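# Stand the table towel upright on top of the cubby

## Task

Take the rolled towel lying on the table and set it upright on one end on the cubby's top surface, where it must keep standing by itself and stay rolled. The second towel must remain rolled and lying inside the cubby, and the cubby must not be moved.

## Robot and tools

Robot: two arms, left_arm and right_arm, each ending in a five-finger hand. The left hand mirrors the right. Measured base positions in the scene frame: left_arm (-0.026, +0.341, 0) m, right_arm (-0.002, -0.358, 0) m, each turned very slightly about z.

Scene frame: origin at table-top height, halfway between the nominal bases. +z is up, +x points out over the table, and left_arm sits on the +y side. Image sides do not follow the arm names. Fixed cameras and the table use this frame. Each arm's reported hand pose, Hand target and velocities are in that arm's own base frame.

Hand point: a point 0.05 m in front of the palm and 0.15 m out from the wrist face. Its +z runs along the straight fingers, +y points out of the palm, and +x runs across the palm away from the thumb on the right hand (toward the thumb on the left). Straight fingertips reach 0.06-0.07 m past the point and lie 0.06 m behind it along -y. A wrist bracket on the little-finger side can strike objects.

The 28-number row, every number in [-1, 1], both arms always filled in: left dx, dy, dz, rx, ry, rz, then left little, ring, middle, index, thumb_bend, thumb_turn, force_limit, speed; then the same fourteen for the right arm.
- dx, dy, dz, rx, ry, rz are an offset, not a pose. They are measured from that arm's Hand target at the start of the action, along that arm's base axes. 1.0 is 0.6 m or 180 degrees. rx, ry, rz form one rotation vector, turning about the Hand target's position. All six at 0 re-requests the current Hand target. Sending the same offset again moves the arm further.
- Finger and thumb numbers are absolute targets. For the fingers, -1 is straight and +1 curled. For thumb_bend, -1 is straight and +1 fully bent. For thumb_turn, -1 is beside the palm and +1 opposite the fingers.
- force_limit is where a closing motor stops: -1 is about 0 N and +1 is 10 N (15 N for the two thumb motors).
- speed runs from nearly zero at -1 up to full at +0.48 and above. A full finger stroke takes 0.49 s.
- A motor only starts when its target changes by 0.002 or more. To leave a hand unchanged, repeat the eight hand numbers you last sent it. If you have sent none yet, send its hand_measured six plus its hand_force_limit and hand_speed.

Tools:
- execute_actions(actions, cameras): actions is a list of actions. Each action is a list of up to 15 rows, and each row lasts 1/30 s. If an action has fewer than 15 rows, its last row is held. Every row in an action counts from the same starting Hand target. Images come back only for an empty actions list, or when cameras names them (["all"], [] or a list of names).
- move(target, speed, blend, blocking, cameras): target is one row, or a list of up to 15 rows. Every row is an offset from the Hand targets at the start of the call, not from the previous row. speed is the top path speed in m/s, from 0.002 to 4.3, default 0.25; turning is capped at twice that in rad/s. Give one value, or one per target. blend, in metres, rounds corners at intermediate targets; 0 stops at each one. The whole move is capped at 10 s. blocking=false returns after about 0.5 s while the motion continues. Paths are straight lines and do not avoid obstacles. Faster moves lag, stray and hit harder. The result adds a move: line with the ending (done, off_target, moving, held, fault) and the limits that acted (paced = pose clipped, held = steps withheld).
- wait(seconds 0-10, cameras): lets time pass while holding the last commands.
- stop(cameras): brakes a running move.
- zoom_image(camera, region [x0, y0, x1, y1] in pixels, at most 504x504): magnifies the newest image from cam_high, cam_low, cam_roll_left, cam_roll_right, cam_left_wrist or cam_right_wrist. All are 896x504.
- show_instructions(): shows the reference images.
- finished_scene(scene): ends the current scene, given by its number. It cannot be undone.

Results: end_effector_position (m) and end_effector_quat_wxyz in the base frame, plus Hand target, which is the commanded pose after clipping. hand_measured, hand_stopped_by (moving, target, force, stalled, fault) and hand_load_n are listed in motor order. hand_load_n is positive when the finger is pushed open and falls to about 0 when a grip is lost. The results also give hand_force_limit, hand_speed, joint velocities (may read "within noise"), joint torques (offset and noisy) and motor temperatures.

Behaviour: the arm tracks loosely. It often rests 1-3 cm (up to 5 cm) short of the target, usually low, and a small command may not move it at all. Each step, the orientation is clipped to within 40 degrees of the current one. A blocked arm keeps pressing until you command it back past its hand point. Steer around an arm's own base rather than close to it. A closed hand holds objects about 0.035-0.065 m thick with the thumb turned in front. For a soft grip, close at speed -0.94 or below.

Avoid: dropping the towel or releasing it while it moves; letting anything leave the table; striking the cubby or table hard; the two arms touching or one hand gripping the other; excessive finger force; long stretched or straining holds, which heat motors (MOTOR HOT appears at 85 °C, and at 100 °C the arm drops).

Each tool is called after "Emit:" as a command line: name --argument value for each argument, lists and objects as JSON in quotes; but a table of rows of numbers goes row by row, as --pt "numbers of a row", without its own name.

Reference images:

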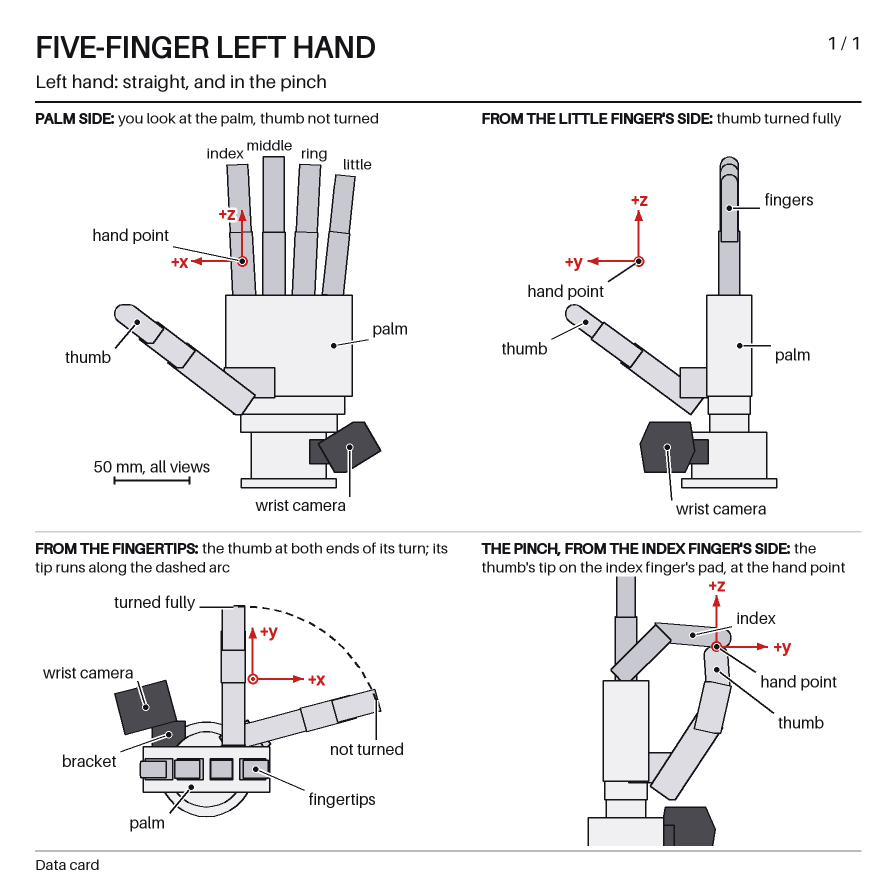

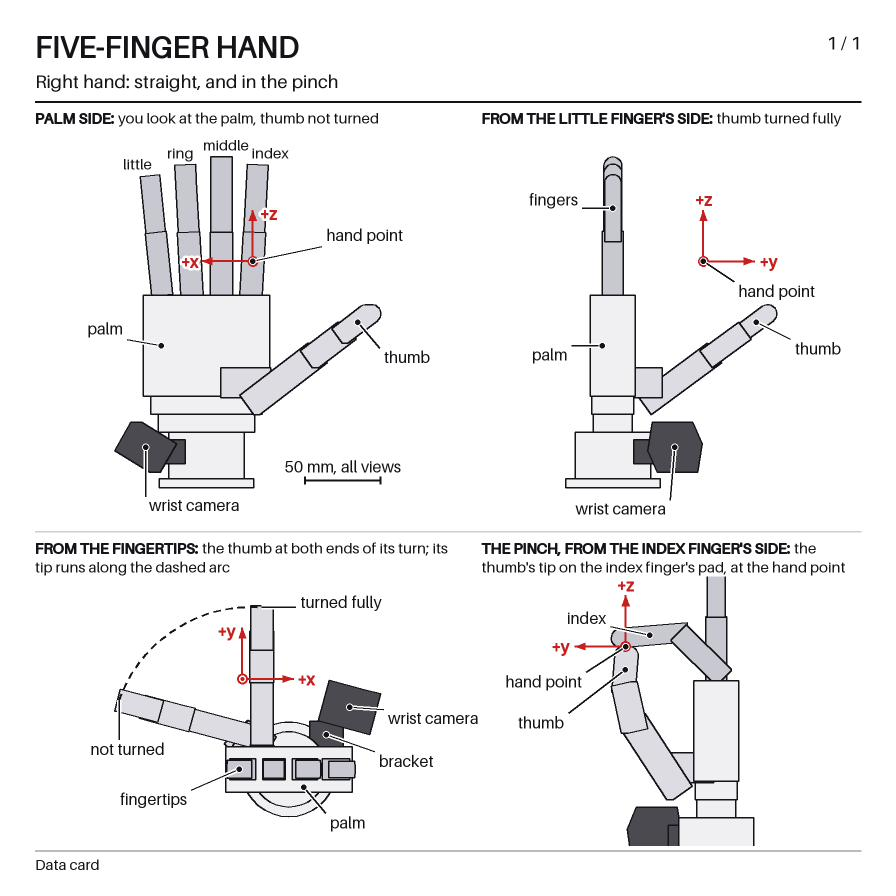

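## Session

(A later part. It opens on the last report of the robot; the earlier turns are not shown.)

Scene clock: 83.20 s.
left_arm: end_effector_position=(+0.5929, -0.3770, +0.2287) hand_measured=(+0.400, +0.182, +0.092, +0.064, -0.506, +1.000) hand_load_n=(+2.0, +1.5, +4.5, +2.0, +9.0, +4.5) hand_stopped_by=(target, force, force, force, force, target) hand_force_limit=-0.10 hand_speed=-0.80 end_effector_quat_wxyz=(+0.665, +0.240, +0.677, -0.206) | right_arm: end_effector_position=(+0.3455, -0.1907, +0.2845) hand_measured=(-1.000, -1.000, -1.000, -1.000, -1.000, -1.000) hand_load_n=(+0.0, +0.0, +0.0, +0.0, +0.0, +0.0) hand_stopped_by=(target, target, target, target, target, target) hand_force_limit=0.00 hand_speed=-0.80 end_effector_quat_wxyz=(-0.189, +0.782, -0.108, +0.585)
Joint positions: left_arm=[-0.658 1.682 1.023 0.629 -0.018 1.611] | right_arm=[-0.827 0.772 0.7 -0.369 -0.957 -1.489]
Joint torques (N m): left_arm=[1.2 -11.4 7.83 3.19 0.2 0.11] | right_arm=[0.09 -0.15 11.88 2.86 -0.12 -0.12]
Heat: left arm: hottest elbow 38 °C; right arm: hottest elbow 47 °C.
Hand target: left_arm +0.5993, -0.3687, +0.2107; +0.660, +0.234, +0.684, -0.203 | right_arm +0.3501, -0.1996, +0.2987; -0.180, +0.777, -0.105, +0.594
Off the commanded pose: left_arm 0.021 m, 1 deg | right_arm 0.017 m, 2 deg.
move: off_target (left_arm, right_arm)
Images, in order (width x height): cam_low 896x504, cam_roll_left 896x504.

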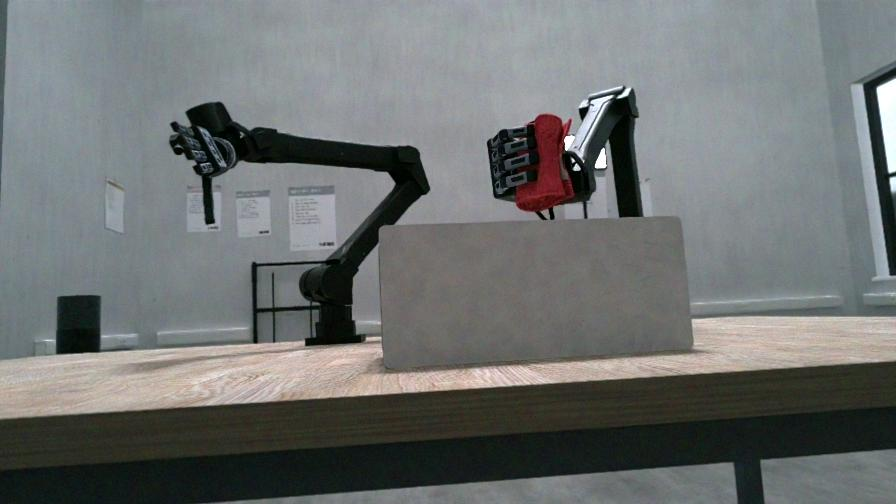

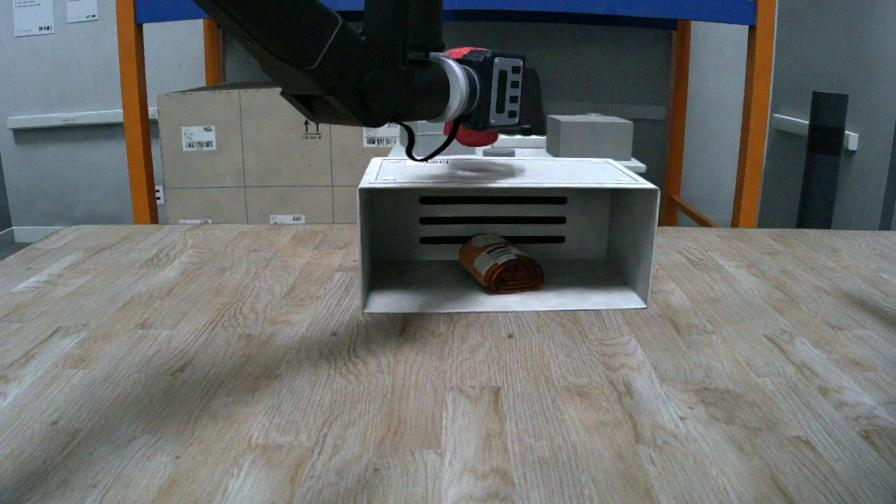

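Emit:
move --target '[-0.01,0.005,-0.022,0,0,0,0.4,0.4,0.4,0.4,0.2,1,-0.1,-0.8, 0,0,0,0,0,0,-1,-1,-1,-1,-1,-1,0,-0.8]' --cameras '["cam_low","cam_roll_left"]' --speed 0.06

Emit:
zoom_image --camera "cam_low" --region '[460, 80, 660, 240]'

Emit:
zoom_image --camera "cam_roll_left" --region '[360, 40, 620, 240]'

Scene clock: 85.20 s.
left_arm: end_effector_position=(+0.5876, -0.3730, +0.2149) hand_measured=(+0.400, +0.182, +0.092, +0.064, -0.506, +1.000) hand_load_n=(+2.0, +2.0, +4.5, +2.0, +9.0, +4.5) hand_stopped_by=(target, force, force, force, force, target) hand_force_limit=-0.10 hand_speed=-0.80 end_effector_quat_wxyz=(+0.665, +0.240, +0.677, -0.206) | right_arm: end_effector_position=(+0.3455, -0.1907, +0.2845) hand_measured=(-1.000, -1.000, -1.000, -1.000, -1.000, -1.000) hand_load_n=(+0.0, +0.0, +0.0, +0.0, +0.0, +0.0) hand_stopped_by=(target, target, target, target, target, target) hand_force_limit=0.00 hand_speed=-0.80 end_effector_quat_wxyz=(-0.189, +0.782, -0.108, +0.585)
Joint positions: left_arm=[-0.658 1.692 0.99 0.67 -0.018 1.611] | right_arm=[-0.827 0.772 0.7 -0.369 -0.957 -1.489]
Joint torques (N m): left_arm=[1.03 -11.05 7.73 3.06 0.11 0.08] | right_arm=[0.09 -0.15 11.88 2.86 -0.12 -0.12]
Heat: left arm: hottest elbow 38 °C; right arm: hottest elbow 47 °C.
Hand target: left_arm +0.5932, -0.3657, +0.1976; +0.660, +0.234, +0.684, -0.203 | right_arm +0.3501, -0.1996, +0.2987; -0.180, +0.777, -0.105, +0.594
Off the commanded pose: left_arm 0.020 m, 1 deg | right_arm 0.017 m, 2 deg.
move: off_target (left_arm, right_arm)
Images, in order (width x height): cam_low 896x504, cam_roll_left 896x504.

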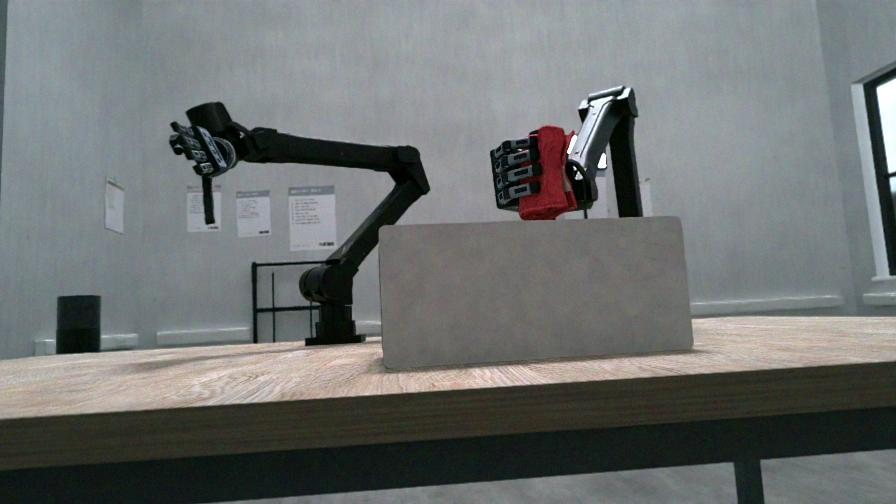

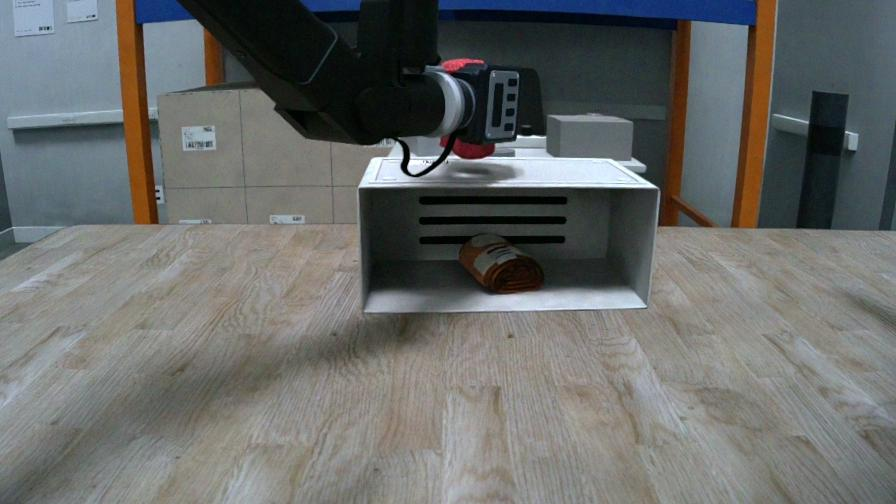

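Scaled by 2.520.

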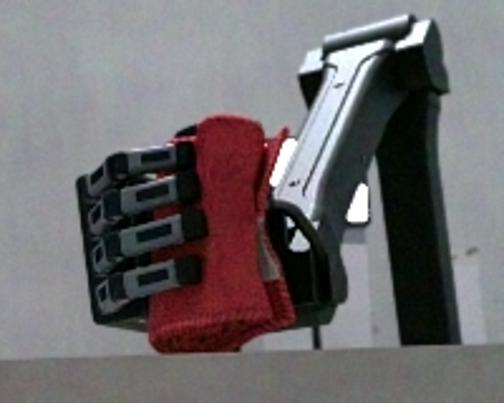

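Scaled by 1.938.

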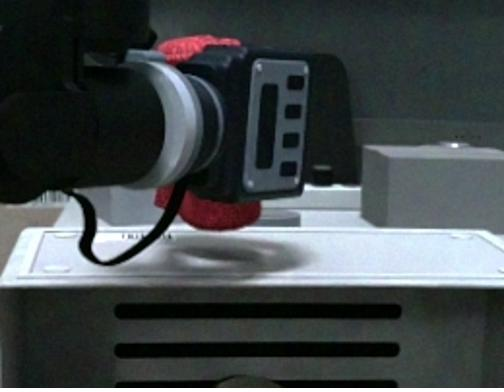

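Emit:
move --target '[0,0,-0.015,0,0,0,0.4,0.4,0.4,0.4,0.2,1,-0.1,-0.8, 0,0,0,0,0,0,-1,-1,-1,-1,-1,-1,0,-0.8]' --cameras '["cam_low","cam_roll_left","cam_high","cam_left_wrist"]' --speed 0.06

Emit:
zoom_image --camera "cam_roll_left" --region '[360, 40, 620, 240]'

Scene clock: 87.33 s.
left_arm: end_effector_position=(+0.5878, -0.3731, +0.2053) hand_measured=(+0.400, +0.182, +0.092, +0.064, -0.506, +1.000) hand_load_n=(+2.5, +1.5, +4.5, +2.0, +9.0, +4.5) hand_stopped_by=(target, force, force, force, force, target) hand_force_limit=-0.10 hand_speed=-0.80 end_effector_quat_wxyz=(+0.665, +0.240, +0.677, -0.206) | right_arm: end_effector_position=(+0.3455, -0.1907, +0.2845) hand_measured=(-1.000, -1.000, -1.000, -1.000, -1.000, -1.000) hand_load_n=(+0.0, +0.0, +0.0, +0.0, +0.0, +0.0) hand_stopped_by=(target, target, target, target, target, target) hand_force_limit=0.00 hand_speed=-0.80 end_effector_quat_wxyz=(-0.189, +0.782, -0.108, +0.585)
Joint positions: left_arm=[-0.658 1.71 0.983 0.694 -0.018 1.611] | right_arm=[-0.827 0.772 0.7 -0.369 -0.957 -1.489]
Joint torques (N m): left_arm=[0.79 -11.05 7.5 3.06 0.11 0.11] | right_arm=[0.09 -0.15 11.88 2.86 -0.12 -0.13]
Heat: left arm: hottest elbow 38 °C; right arm: hottest elbow 47 °C.
Hand target: left_arm +0.5933, -0.3658, +0.1887; +0.660, +0.234, +0.684, -0.203 | right_arm +0.3501, -0.1996, +0.2987; -0.180, +0.777, -0.105, +0.594
Off the commanded pose: left_arm 0.019 m, 1 deg | right_arm 0.017 m, 2 deg.
move: off_target (left_arm, right_arm)
Images, in order (width x height): cam_high 896x504, cam_low 896x504, cam_roll_left 896x504, cam_left_wrist 896x504.

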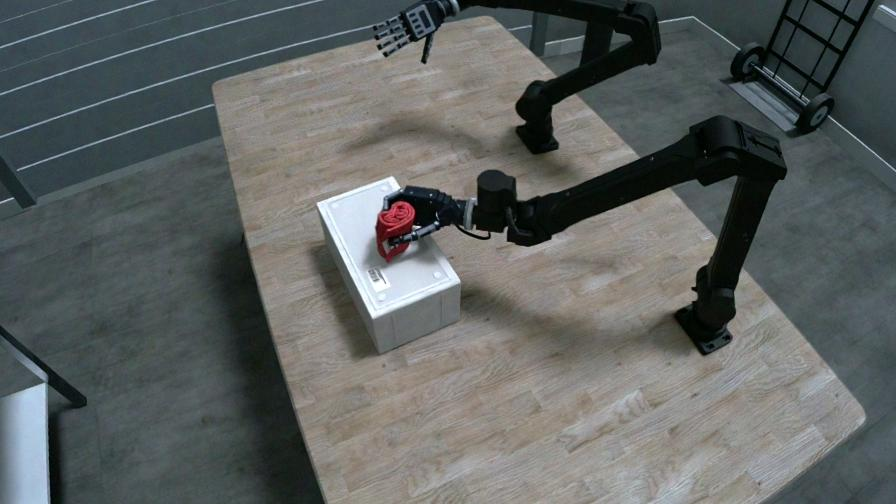

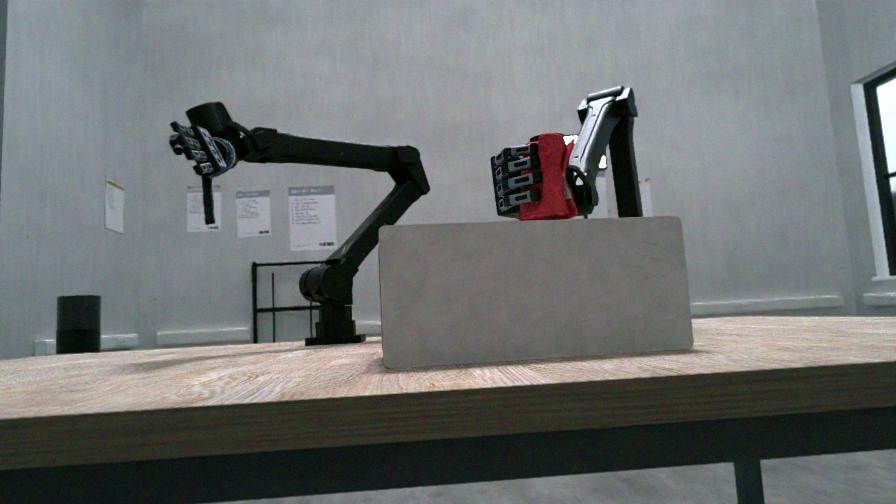

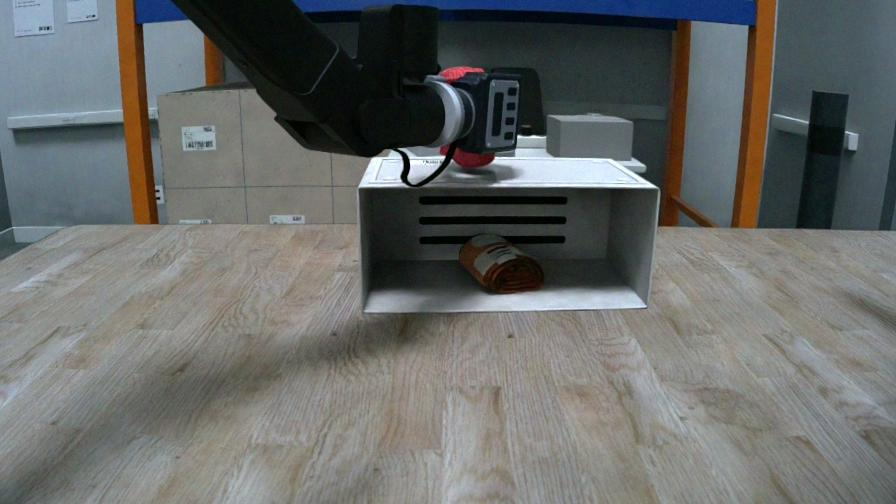

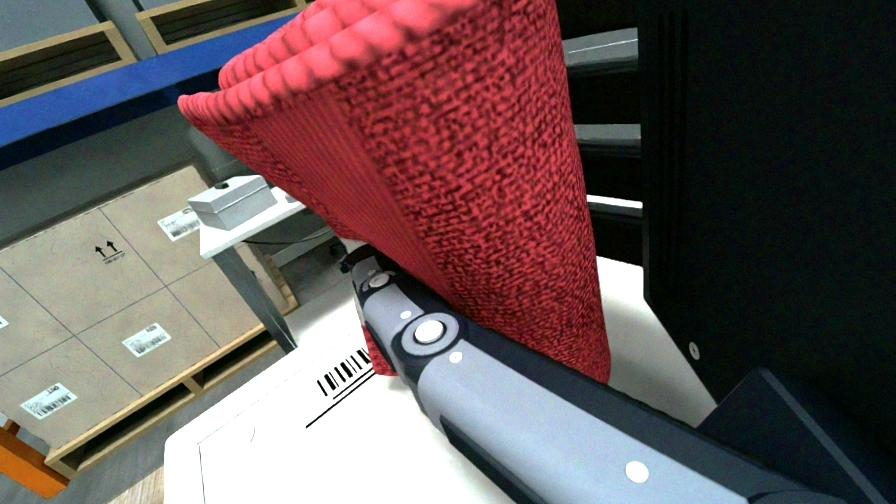

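Scaled by 1.938.

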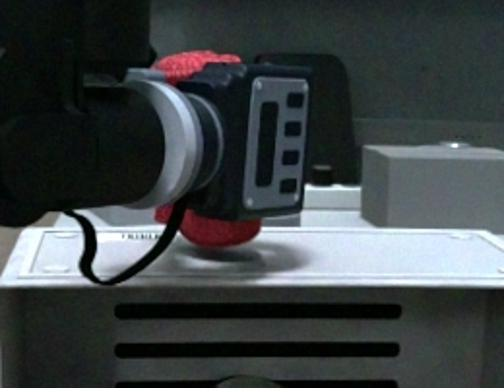

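Emit:
move --target '[0,0,-0.013,0,0,0,0.4,0.4,0.4,0.4,0.2,1,-0.1,-0.8, 0,0,0,0,0,0,-1,-1,-1,-1,-1,-1,0,-0.8]' --cameras '["cam_low","cam_roll_left","cam_high"]' --speed 0.05

Emit:
zoom_image --camera "cam_roll_left" --region '[360, 40, 620, 240]'

Emit:
zoom_image --camera "cam_low" --region '[460, 80, 660, 240]'

Scene clock: 89.07 s.
left_arm: end_effector_position=(+0.5880, -0.3732, +0.1983) hand_measured=(+0.400, +0.182, +0.092, +0.064, -0.506, +1.000) hand_load_n=(+2.5, +2.0, +4.5, +2.0, +9.5, +4.5) hand_stopped_by=(target, force, force, force, force, target) hand_force_limit=-0.10 hand_speed=-0.80 end_effector_quat_wxyz=(+0.665, +0.240, +0.677, -0.206) | right_arm: end_effector_position=(+0.3455, -0.1907, +0.2845) hand_measured=(-1.000, -1.000, -1.000, -1.000, -1.000, -1.000) hand_load_n=(+0.0, -0.5, +0.0, +0.0, +0.0, +0.0) hand_stopped_by=(target, target, target, target, target, target) hand_force_limit=0.00 hand_speed=-0.80 end_effector_quat_wxyz=(-0.189, +0.782, -0.108, +0.585)
Joint positions: left_arm=[-0.658 1.724 0.978 0.716 -0.018 1.611] | right_arm=[-0.827 0.772 0.7 -0.369 -0.957 -1.489]
Joint torques (N m): left_arm=[0.91 -11.81 7.35 3.03 0.1 0.1] | right_arm=[0.15 -0.15 11.88 2.86 -0.12 -0.12]
Heat: left arm: hottest elbow 38 °C; right arm: hottest elbow 48 °C.
Hand target: left_arm +0.5932, -0.3657, +0.1808; +0.660, +0.234, +0.684, -0.203 | right_arm +0.3501, -0.1996, +0.2987; -0.180, +0.777, -0.105, +0.594
Off the commanded pose: left_arm 0.020 m, 1 deg | right_arm 0.017 m, 2 deg.
move: off_target (left_arm, right_arm)
Images, in order (width x height): cam_high 896x504, cam_low 896x504, cam_roll_left 896x504.

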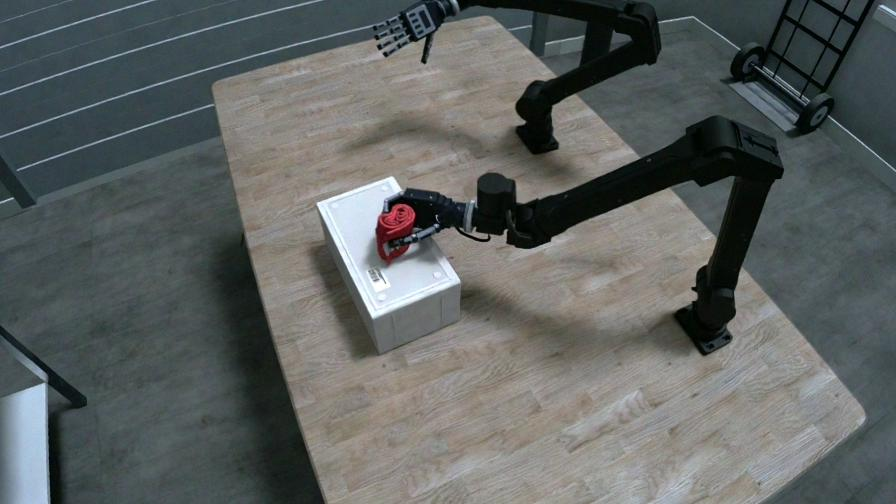

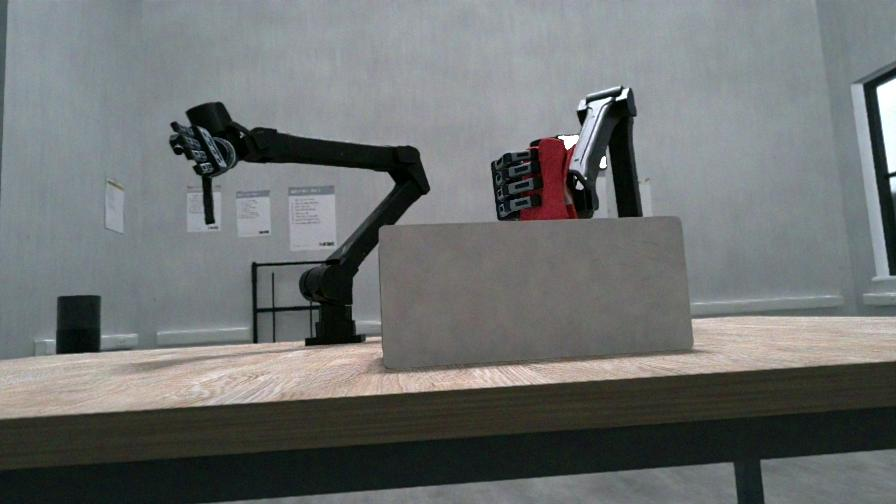

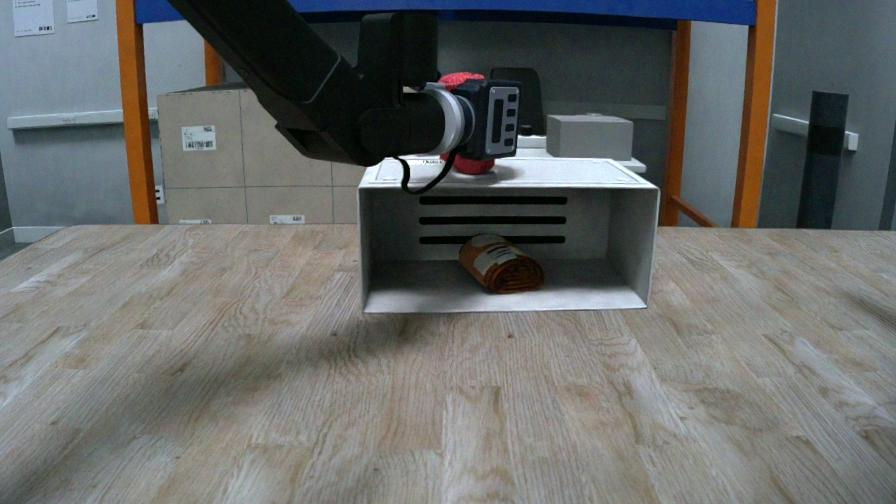

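Scaled by 1.938.

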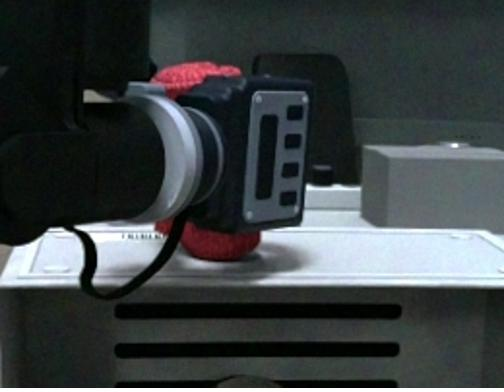

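Scaled by 2.520.

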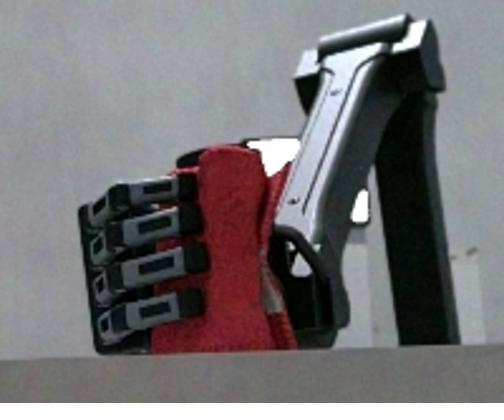

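Emit:
move --target '[0,0,-0.01,0,0,0,0.4,0.4,0.4,0.4,0.2,1,-0.1,-0.8, 0,0,0,0,0,0,-1,-1,-1,-1,-1,-1,0,-0.8]' --cameras '["cam_low","cam_roll_left","cam_high"]' --speed 0.04

Emit:
zoom_image --camera "cam_roll_left" --region '[360, 40, 620, 240]'

Emit:
zoom_image --camera "cam_high" --region '[310, 140, 510, 360]'

Scene clock: 90.70 s.
left_arm: end_effector_position=(+0.5888, -0.3739, +0.1977) hand_measured=(+0.400, +0.182, +0.092, +0.064, -0.506, +1.000) hand_load_n=(+2.5, +1.5, +4.5, +1.5, +9.0, +4.0) hand_stopped_by=(target, force, force, force, force, target) hand_force_limit=-0.10 hand_speed=-0.80 end_effector_quat_wxyz=(+0.668, +0.239, +0.673, -0.207) | right_arm: end_effector_position=(+0.3455, -0.1907, +0.2845) hand_measured=(-1.000, -1.000, -1.000, -1.000, -1.000, -1.000) hand_load_n=(+0.0, +0.0, +0.0, +0.0, +0.0, +0.0) hand_stopped_by=(target, target, target, target, target, target) hand_force_limit=0.00 hand_speed=-0.80 end_effector_quat_wxyz=(-0.189, +0.782, -0.108, +0.585)
Joint positions: left_arm=[-0.658 1.732 0.978 0.733 -0.018 1.611] | right_arm=[-0.827 0.772 0.7 -0.369 -0.957 -1.489]
Joint torques (N m): left_arm=[0.91 -11.11 7.1 3.08 0.08 0.09] | right_arm=[0.03 -0.15 11.86 2.86 -0.12 -0.13]
Heat: left arm: hottest elbow 38 °C; right arm: hottest elbow 48 °C.
Hand target: left_arm +0.5932, -0.3657, +0.1747; +0.660, +0.234, +0.684, -0.203 | right_arm +0.3501, -0.1996, +0.2987; -0.180, +0.777, -0.105, +0.594
Off the commanded pose: left_arm 0.025 m, 2 deg | right_arm 0.017 m, 2 deg.
move: off_target (left_arm, right_arm)
Images, in order (width x height): cam_high 896x504, cam_low 896x504, cam_roll_left 896x504.

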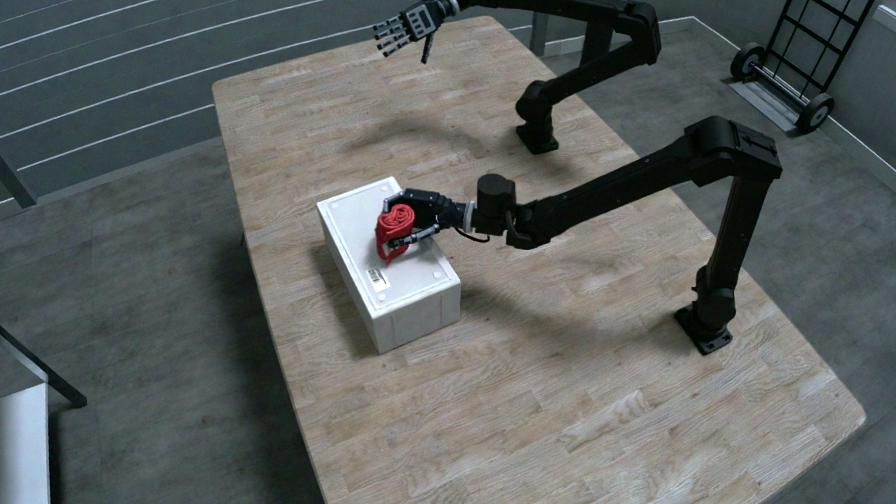

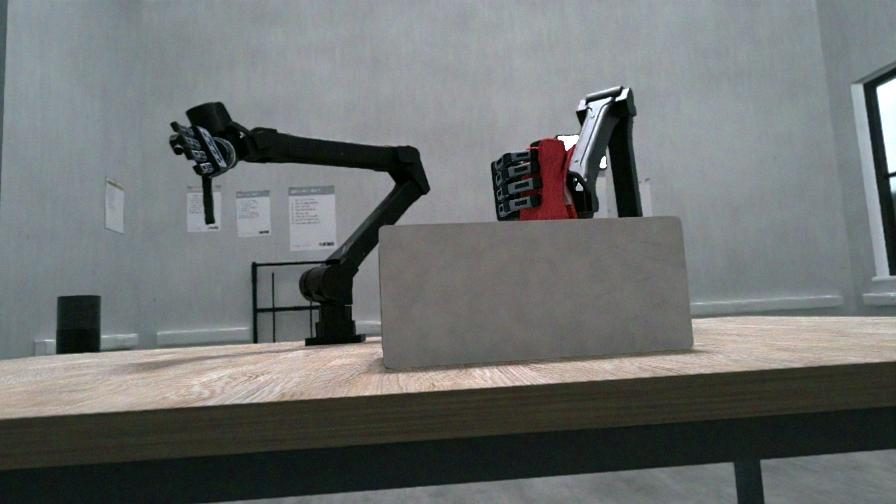

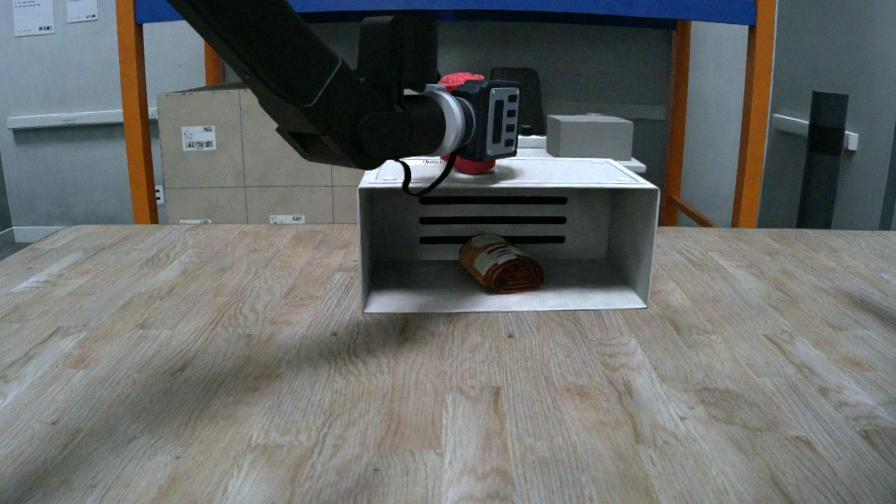

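Scaled by 1.938.

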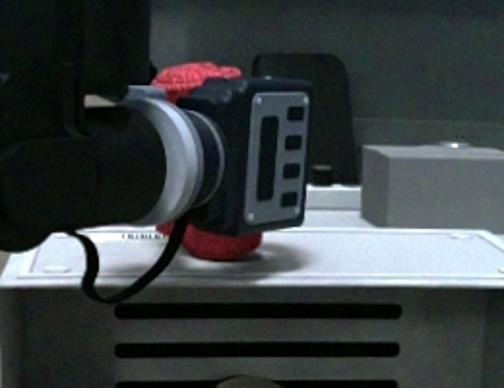

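Scaled by 2.291.

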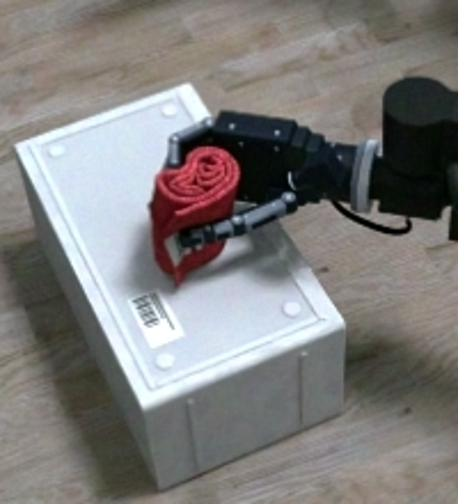

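Emit:
move --target '[0,0,0.0,0,0,0,0.0,-0.1,-0.15,-0.15,-0.8,1,-0.1,-0.85, 0,0,0,0,0,0,-1,-1,-1,-1,-1,-1,0,-0.8]' --cameras '["cam_low","cam_roll_left","cam_high","cam_left_wrist"]' --speed 0.04

Emit:
zoom_image --camera "cam_high" --region '[310, 140, 510, 360]'

Emit:
zoom_image --camera "cam_low" --region '[460, 80, 660, 240]'

Scene clock: 93.47 s.
left_arm: end_effector_position=(+0.5889, -0.3740, +0.1967) hand_measured=(+0.000, -0.100, -0.150, -0.150, -0.800, +1.000) hand_load_n=(+0.0, +0.0, +0.0, +0.0, +0.0, +0.0) hand_stopped_by=(target, target, target, target, target, target) hand_force_limit=-0.10 hand_speed=-0.85 end_effector_quat_wxyz=(+0.668, +0.239, +0.674, -0.207) | right_arm: end_effector_position=(+0.3455, -0.1907, +0.2845) hand_measured=(-1.000, -1.000, -1.000, -1.000, -1.000, -1.000) hand_load_n=(+0.0, +0.0, +0.0, +0.0, +0.5, +0.5) hand_stopped_by=(target, target, target, target, target, target) hand_force_limit=0.00 hand_speed=-0.80 end_effector_quat_wxyz=(-0.189, +0.782, -0.108, +0.585)
Joint positions: left_arm=[-0.658 1.733 0.978 0.733 -0.018 1.611] | right_arm=[-0.827 0.772 0.7 -0.369 -0.957 -1.489]
Joint torques (N m): left_arm=[0.67 -11.63 6.97 3.08 0.11 0.09] | right_arm=[0.09 -0.15 11.88 2.88 -0.12 -0.13]
Heat: left arm: hottest elbow 37 °C; right arm: hottest elbow 48 °C.
Hand target: left_arm +0.5932, -0.3657, +0.1747; +0.660, +0.234, +0.684, -0.203 | right_arm +0.3501, -0.1996, +0.2987; -0.180, +0.777, -0.105, +0.594
Off the commanded pose: left_arm 0.024 m, 2 deg | right_arm 0.017 m, 2 deg.
move: off_target (left_arm, right_arm)
Images, in order (width x height): cam_high 896x504, cam_low 896x504, cam_roll_left 896x504, cam_left_wrist 896x504.

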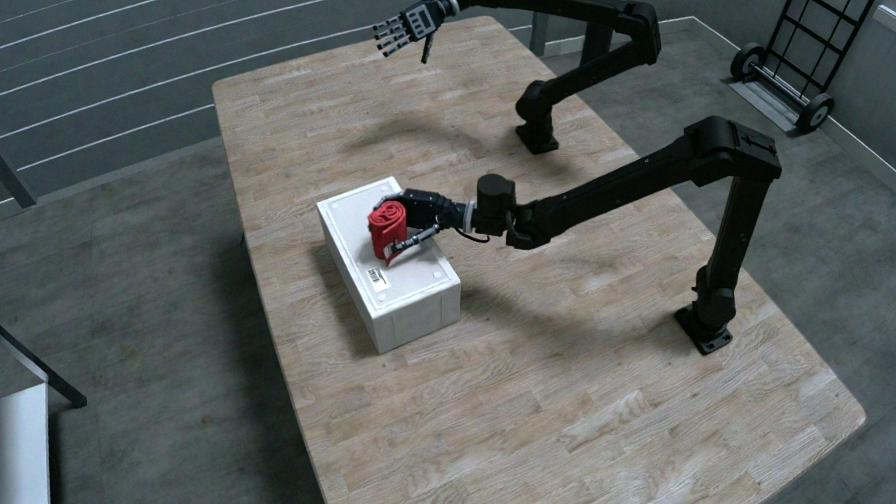

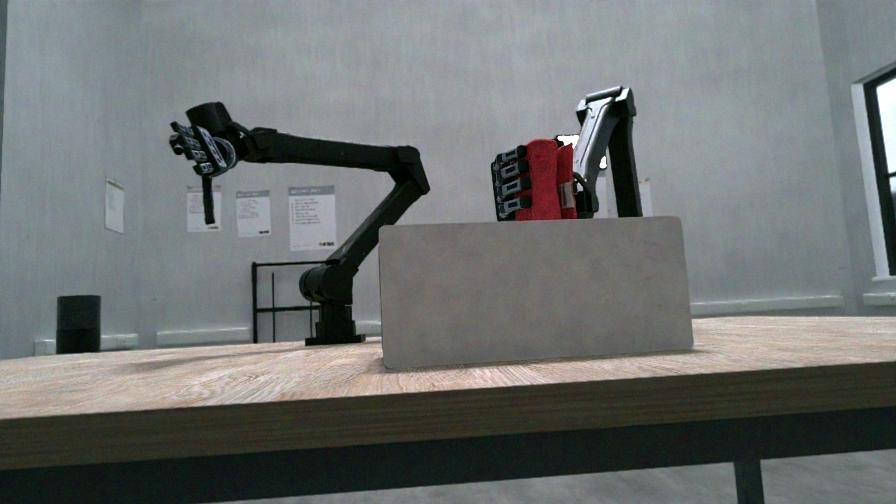

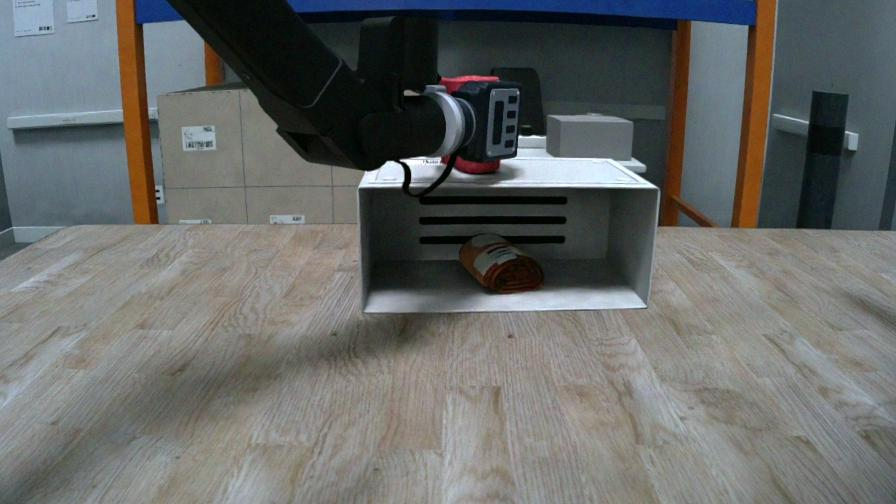

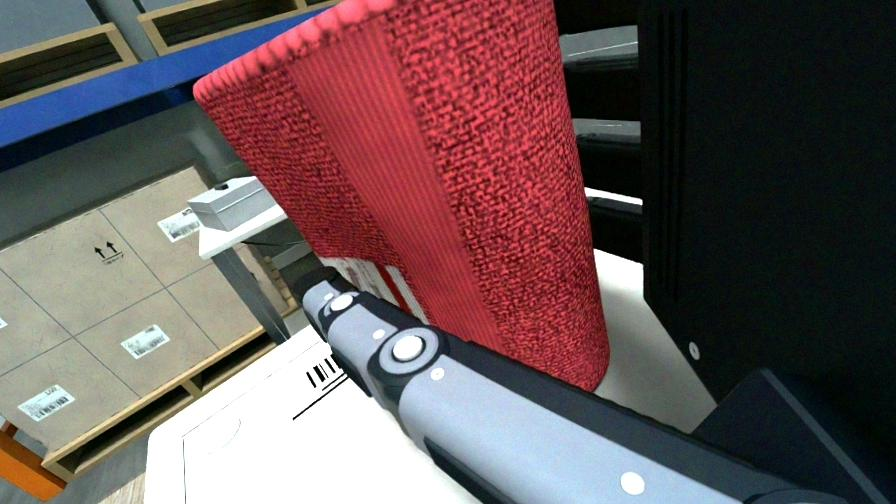

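Scaled by 2.291.

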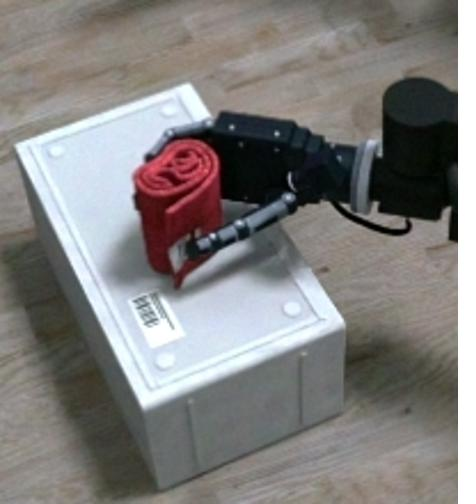

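Scaled by 2.520.

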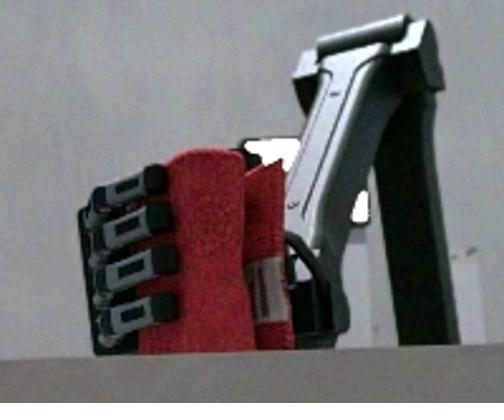

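Emit:
move --target '[0,0,0.0,0,0,0,-1,-1,-1,-1,-1,1,-0.1,-0.85, 0,0,0,0,0,0,-1,-1,-1,-1,-1,-1,0,-0.8]' --cameras '["cam_low","cam_roll_left","cam_high","cam_left_wrist"]' --speed 0.04

Emit:
zoom_image --camera "cam_high" --region '[310, 140, 510, 360]'

Emit:
zoom_image --camera "cam_low" --region '[460, 80, 660, 240]'

Scene clock: 97.83 s.
left_arm: end_effector_position=(+0.5889, -0.3740, +0.1967) hand_measured=(-1.000, -1.000, -1.000, -1.000, -1.000, +1.000) hand_load_n=(+0.0, +0.0, +0.0, +0.0, +0.0, +0.0) hand_stopped_by=(target, target, target, target, target, target) hand_force_limit=-0.10 hand_speed=-0.85 end_effector_quat_wxyz=(+0.668, +0.239, +0.674, -0.207) | right_arm: end_effector_position=(+0.3455, -0.1907, +0.2845) hand_measured=(-1.000, -1.000, -1.000, -1.000, -1.000, -1.000) hand_load_n=(+0.0, +0.0, +0.0, +0.0, +0.0, +0.0) hand_stopped_by=(target, target, target, target, target, target) hand_force_limit=0.00 hand_speed=-0.80 end_effector_quat_wxyz=(-0.189, +0.782, -0.108, +0.585)
Joint positions: left_arm=[-0.658 1.733 0.978 0.733 -0.018 1.611] | right_arm=[-0.827 0.772 0.7 -0.369 -0.957 -1.489]
Joint torques (N m): left_arm=[1.26 -11.34 7.15 2.96 0.05 0.07] | right_arm=[0.09 -0.15 11.88 2.86 -0.12 -0.12]
Heat: left arm: hottest elbow 37 °C; right arm: hottest elbow 48 °C.
Hand target: left_arm +0.5932, -0.3657, +0.1747; +0.660, +0.234, +0.684, -0.203 | right_arm +0.3501, -0.1996, +0.2987; -0.180, +0.777, -0.105, +0.594
Off the commanded pose: left_arm 0.024 m, 2 deg | right_arm 0.017 m, 2 deg.
move: off_target (left_arm, right_arm)
Images, in order (width x height): cam_high 896x504, cam_low 896x504, cam_roll_left 896x504, cam_left_wrist 896x504.

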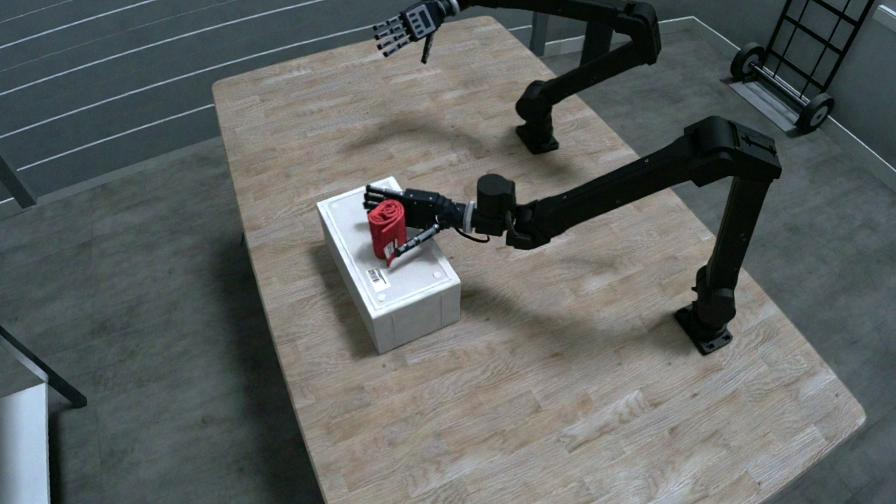

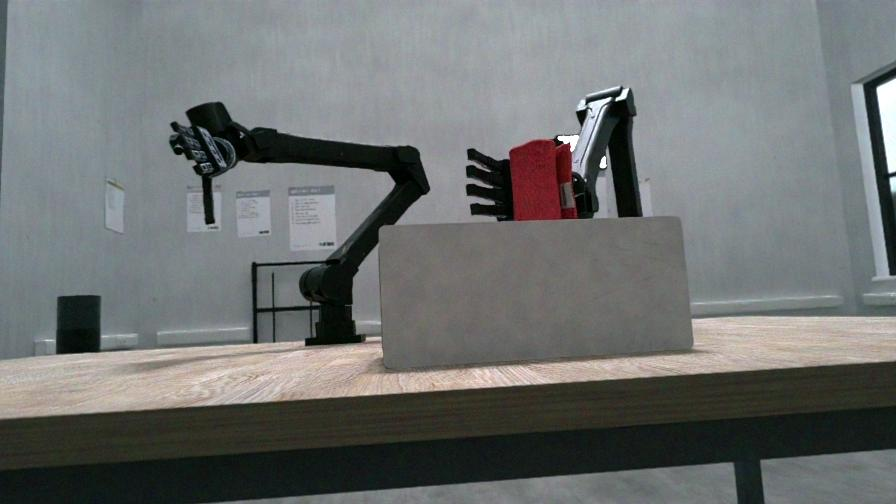

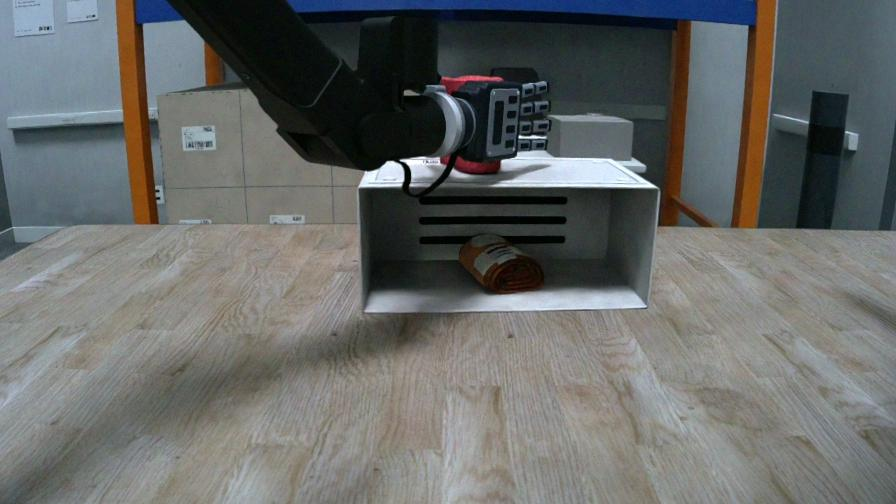

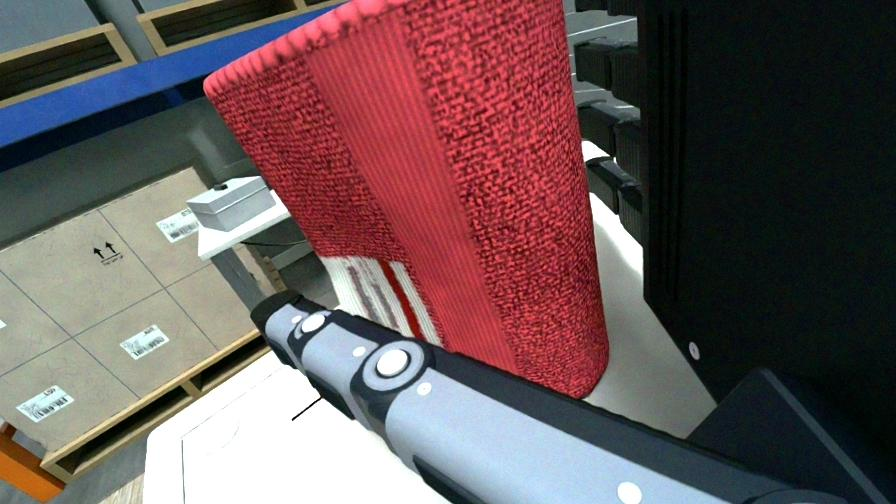

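Scaled by 2.291.

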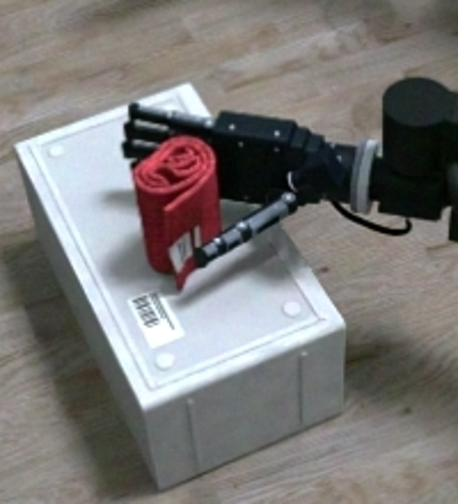

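Scaled by 2.520.

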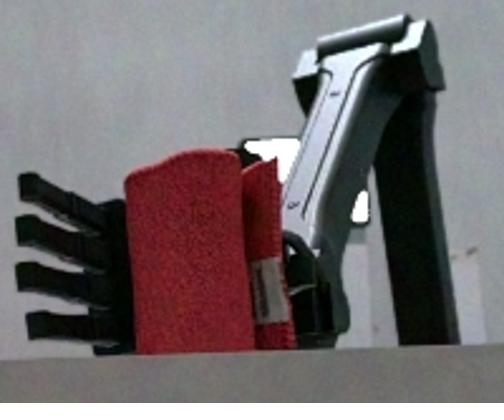

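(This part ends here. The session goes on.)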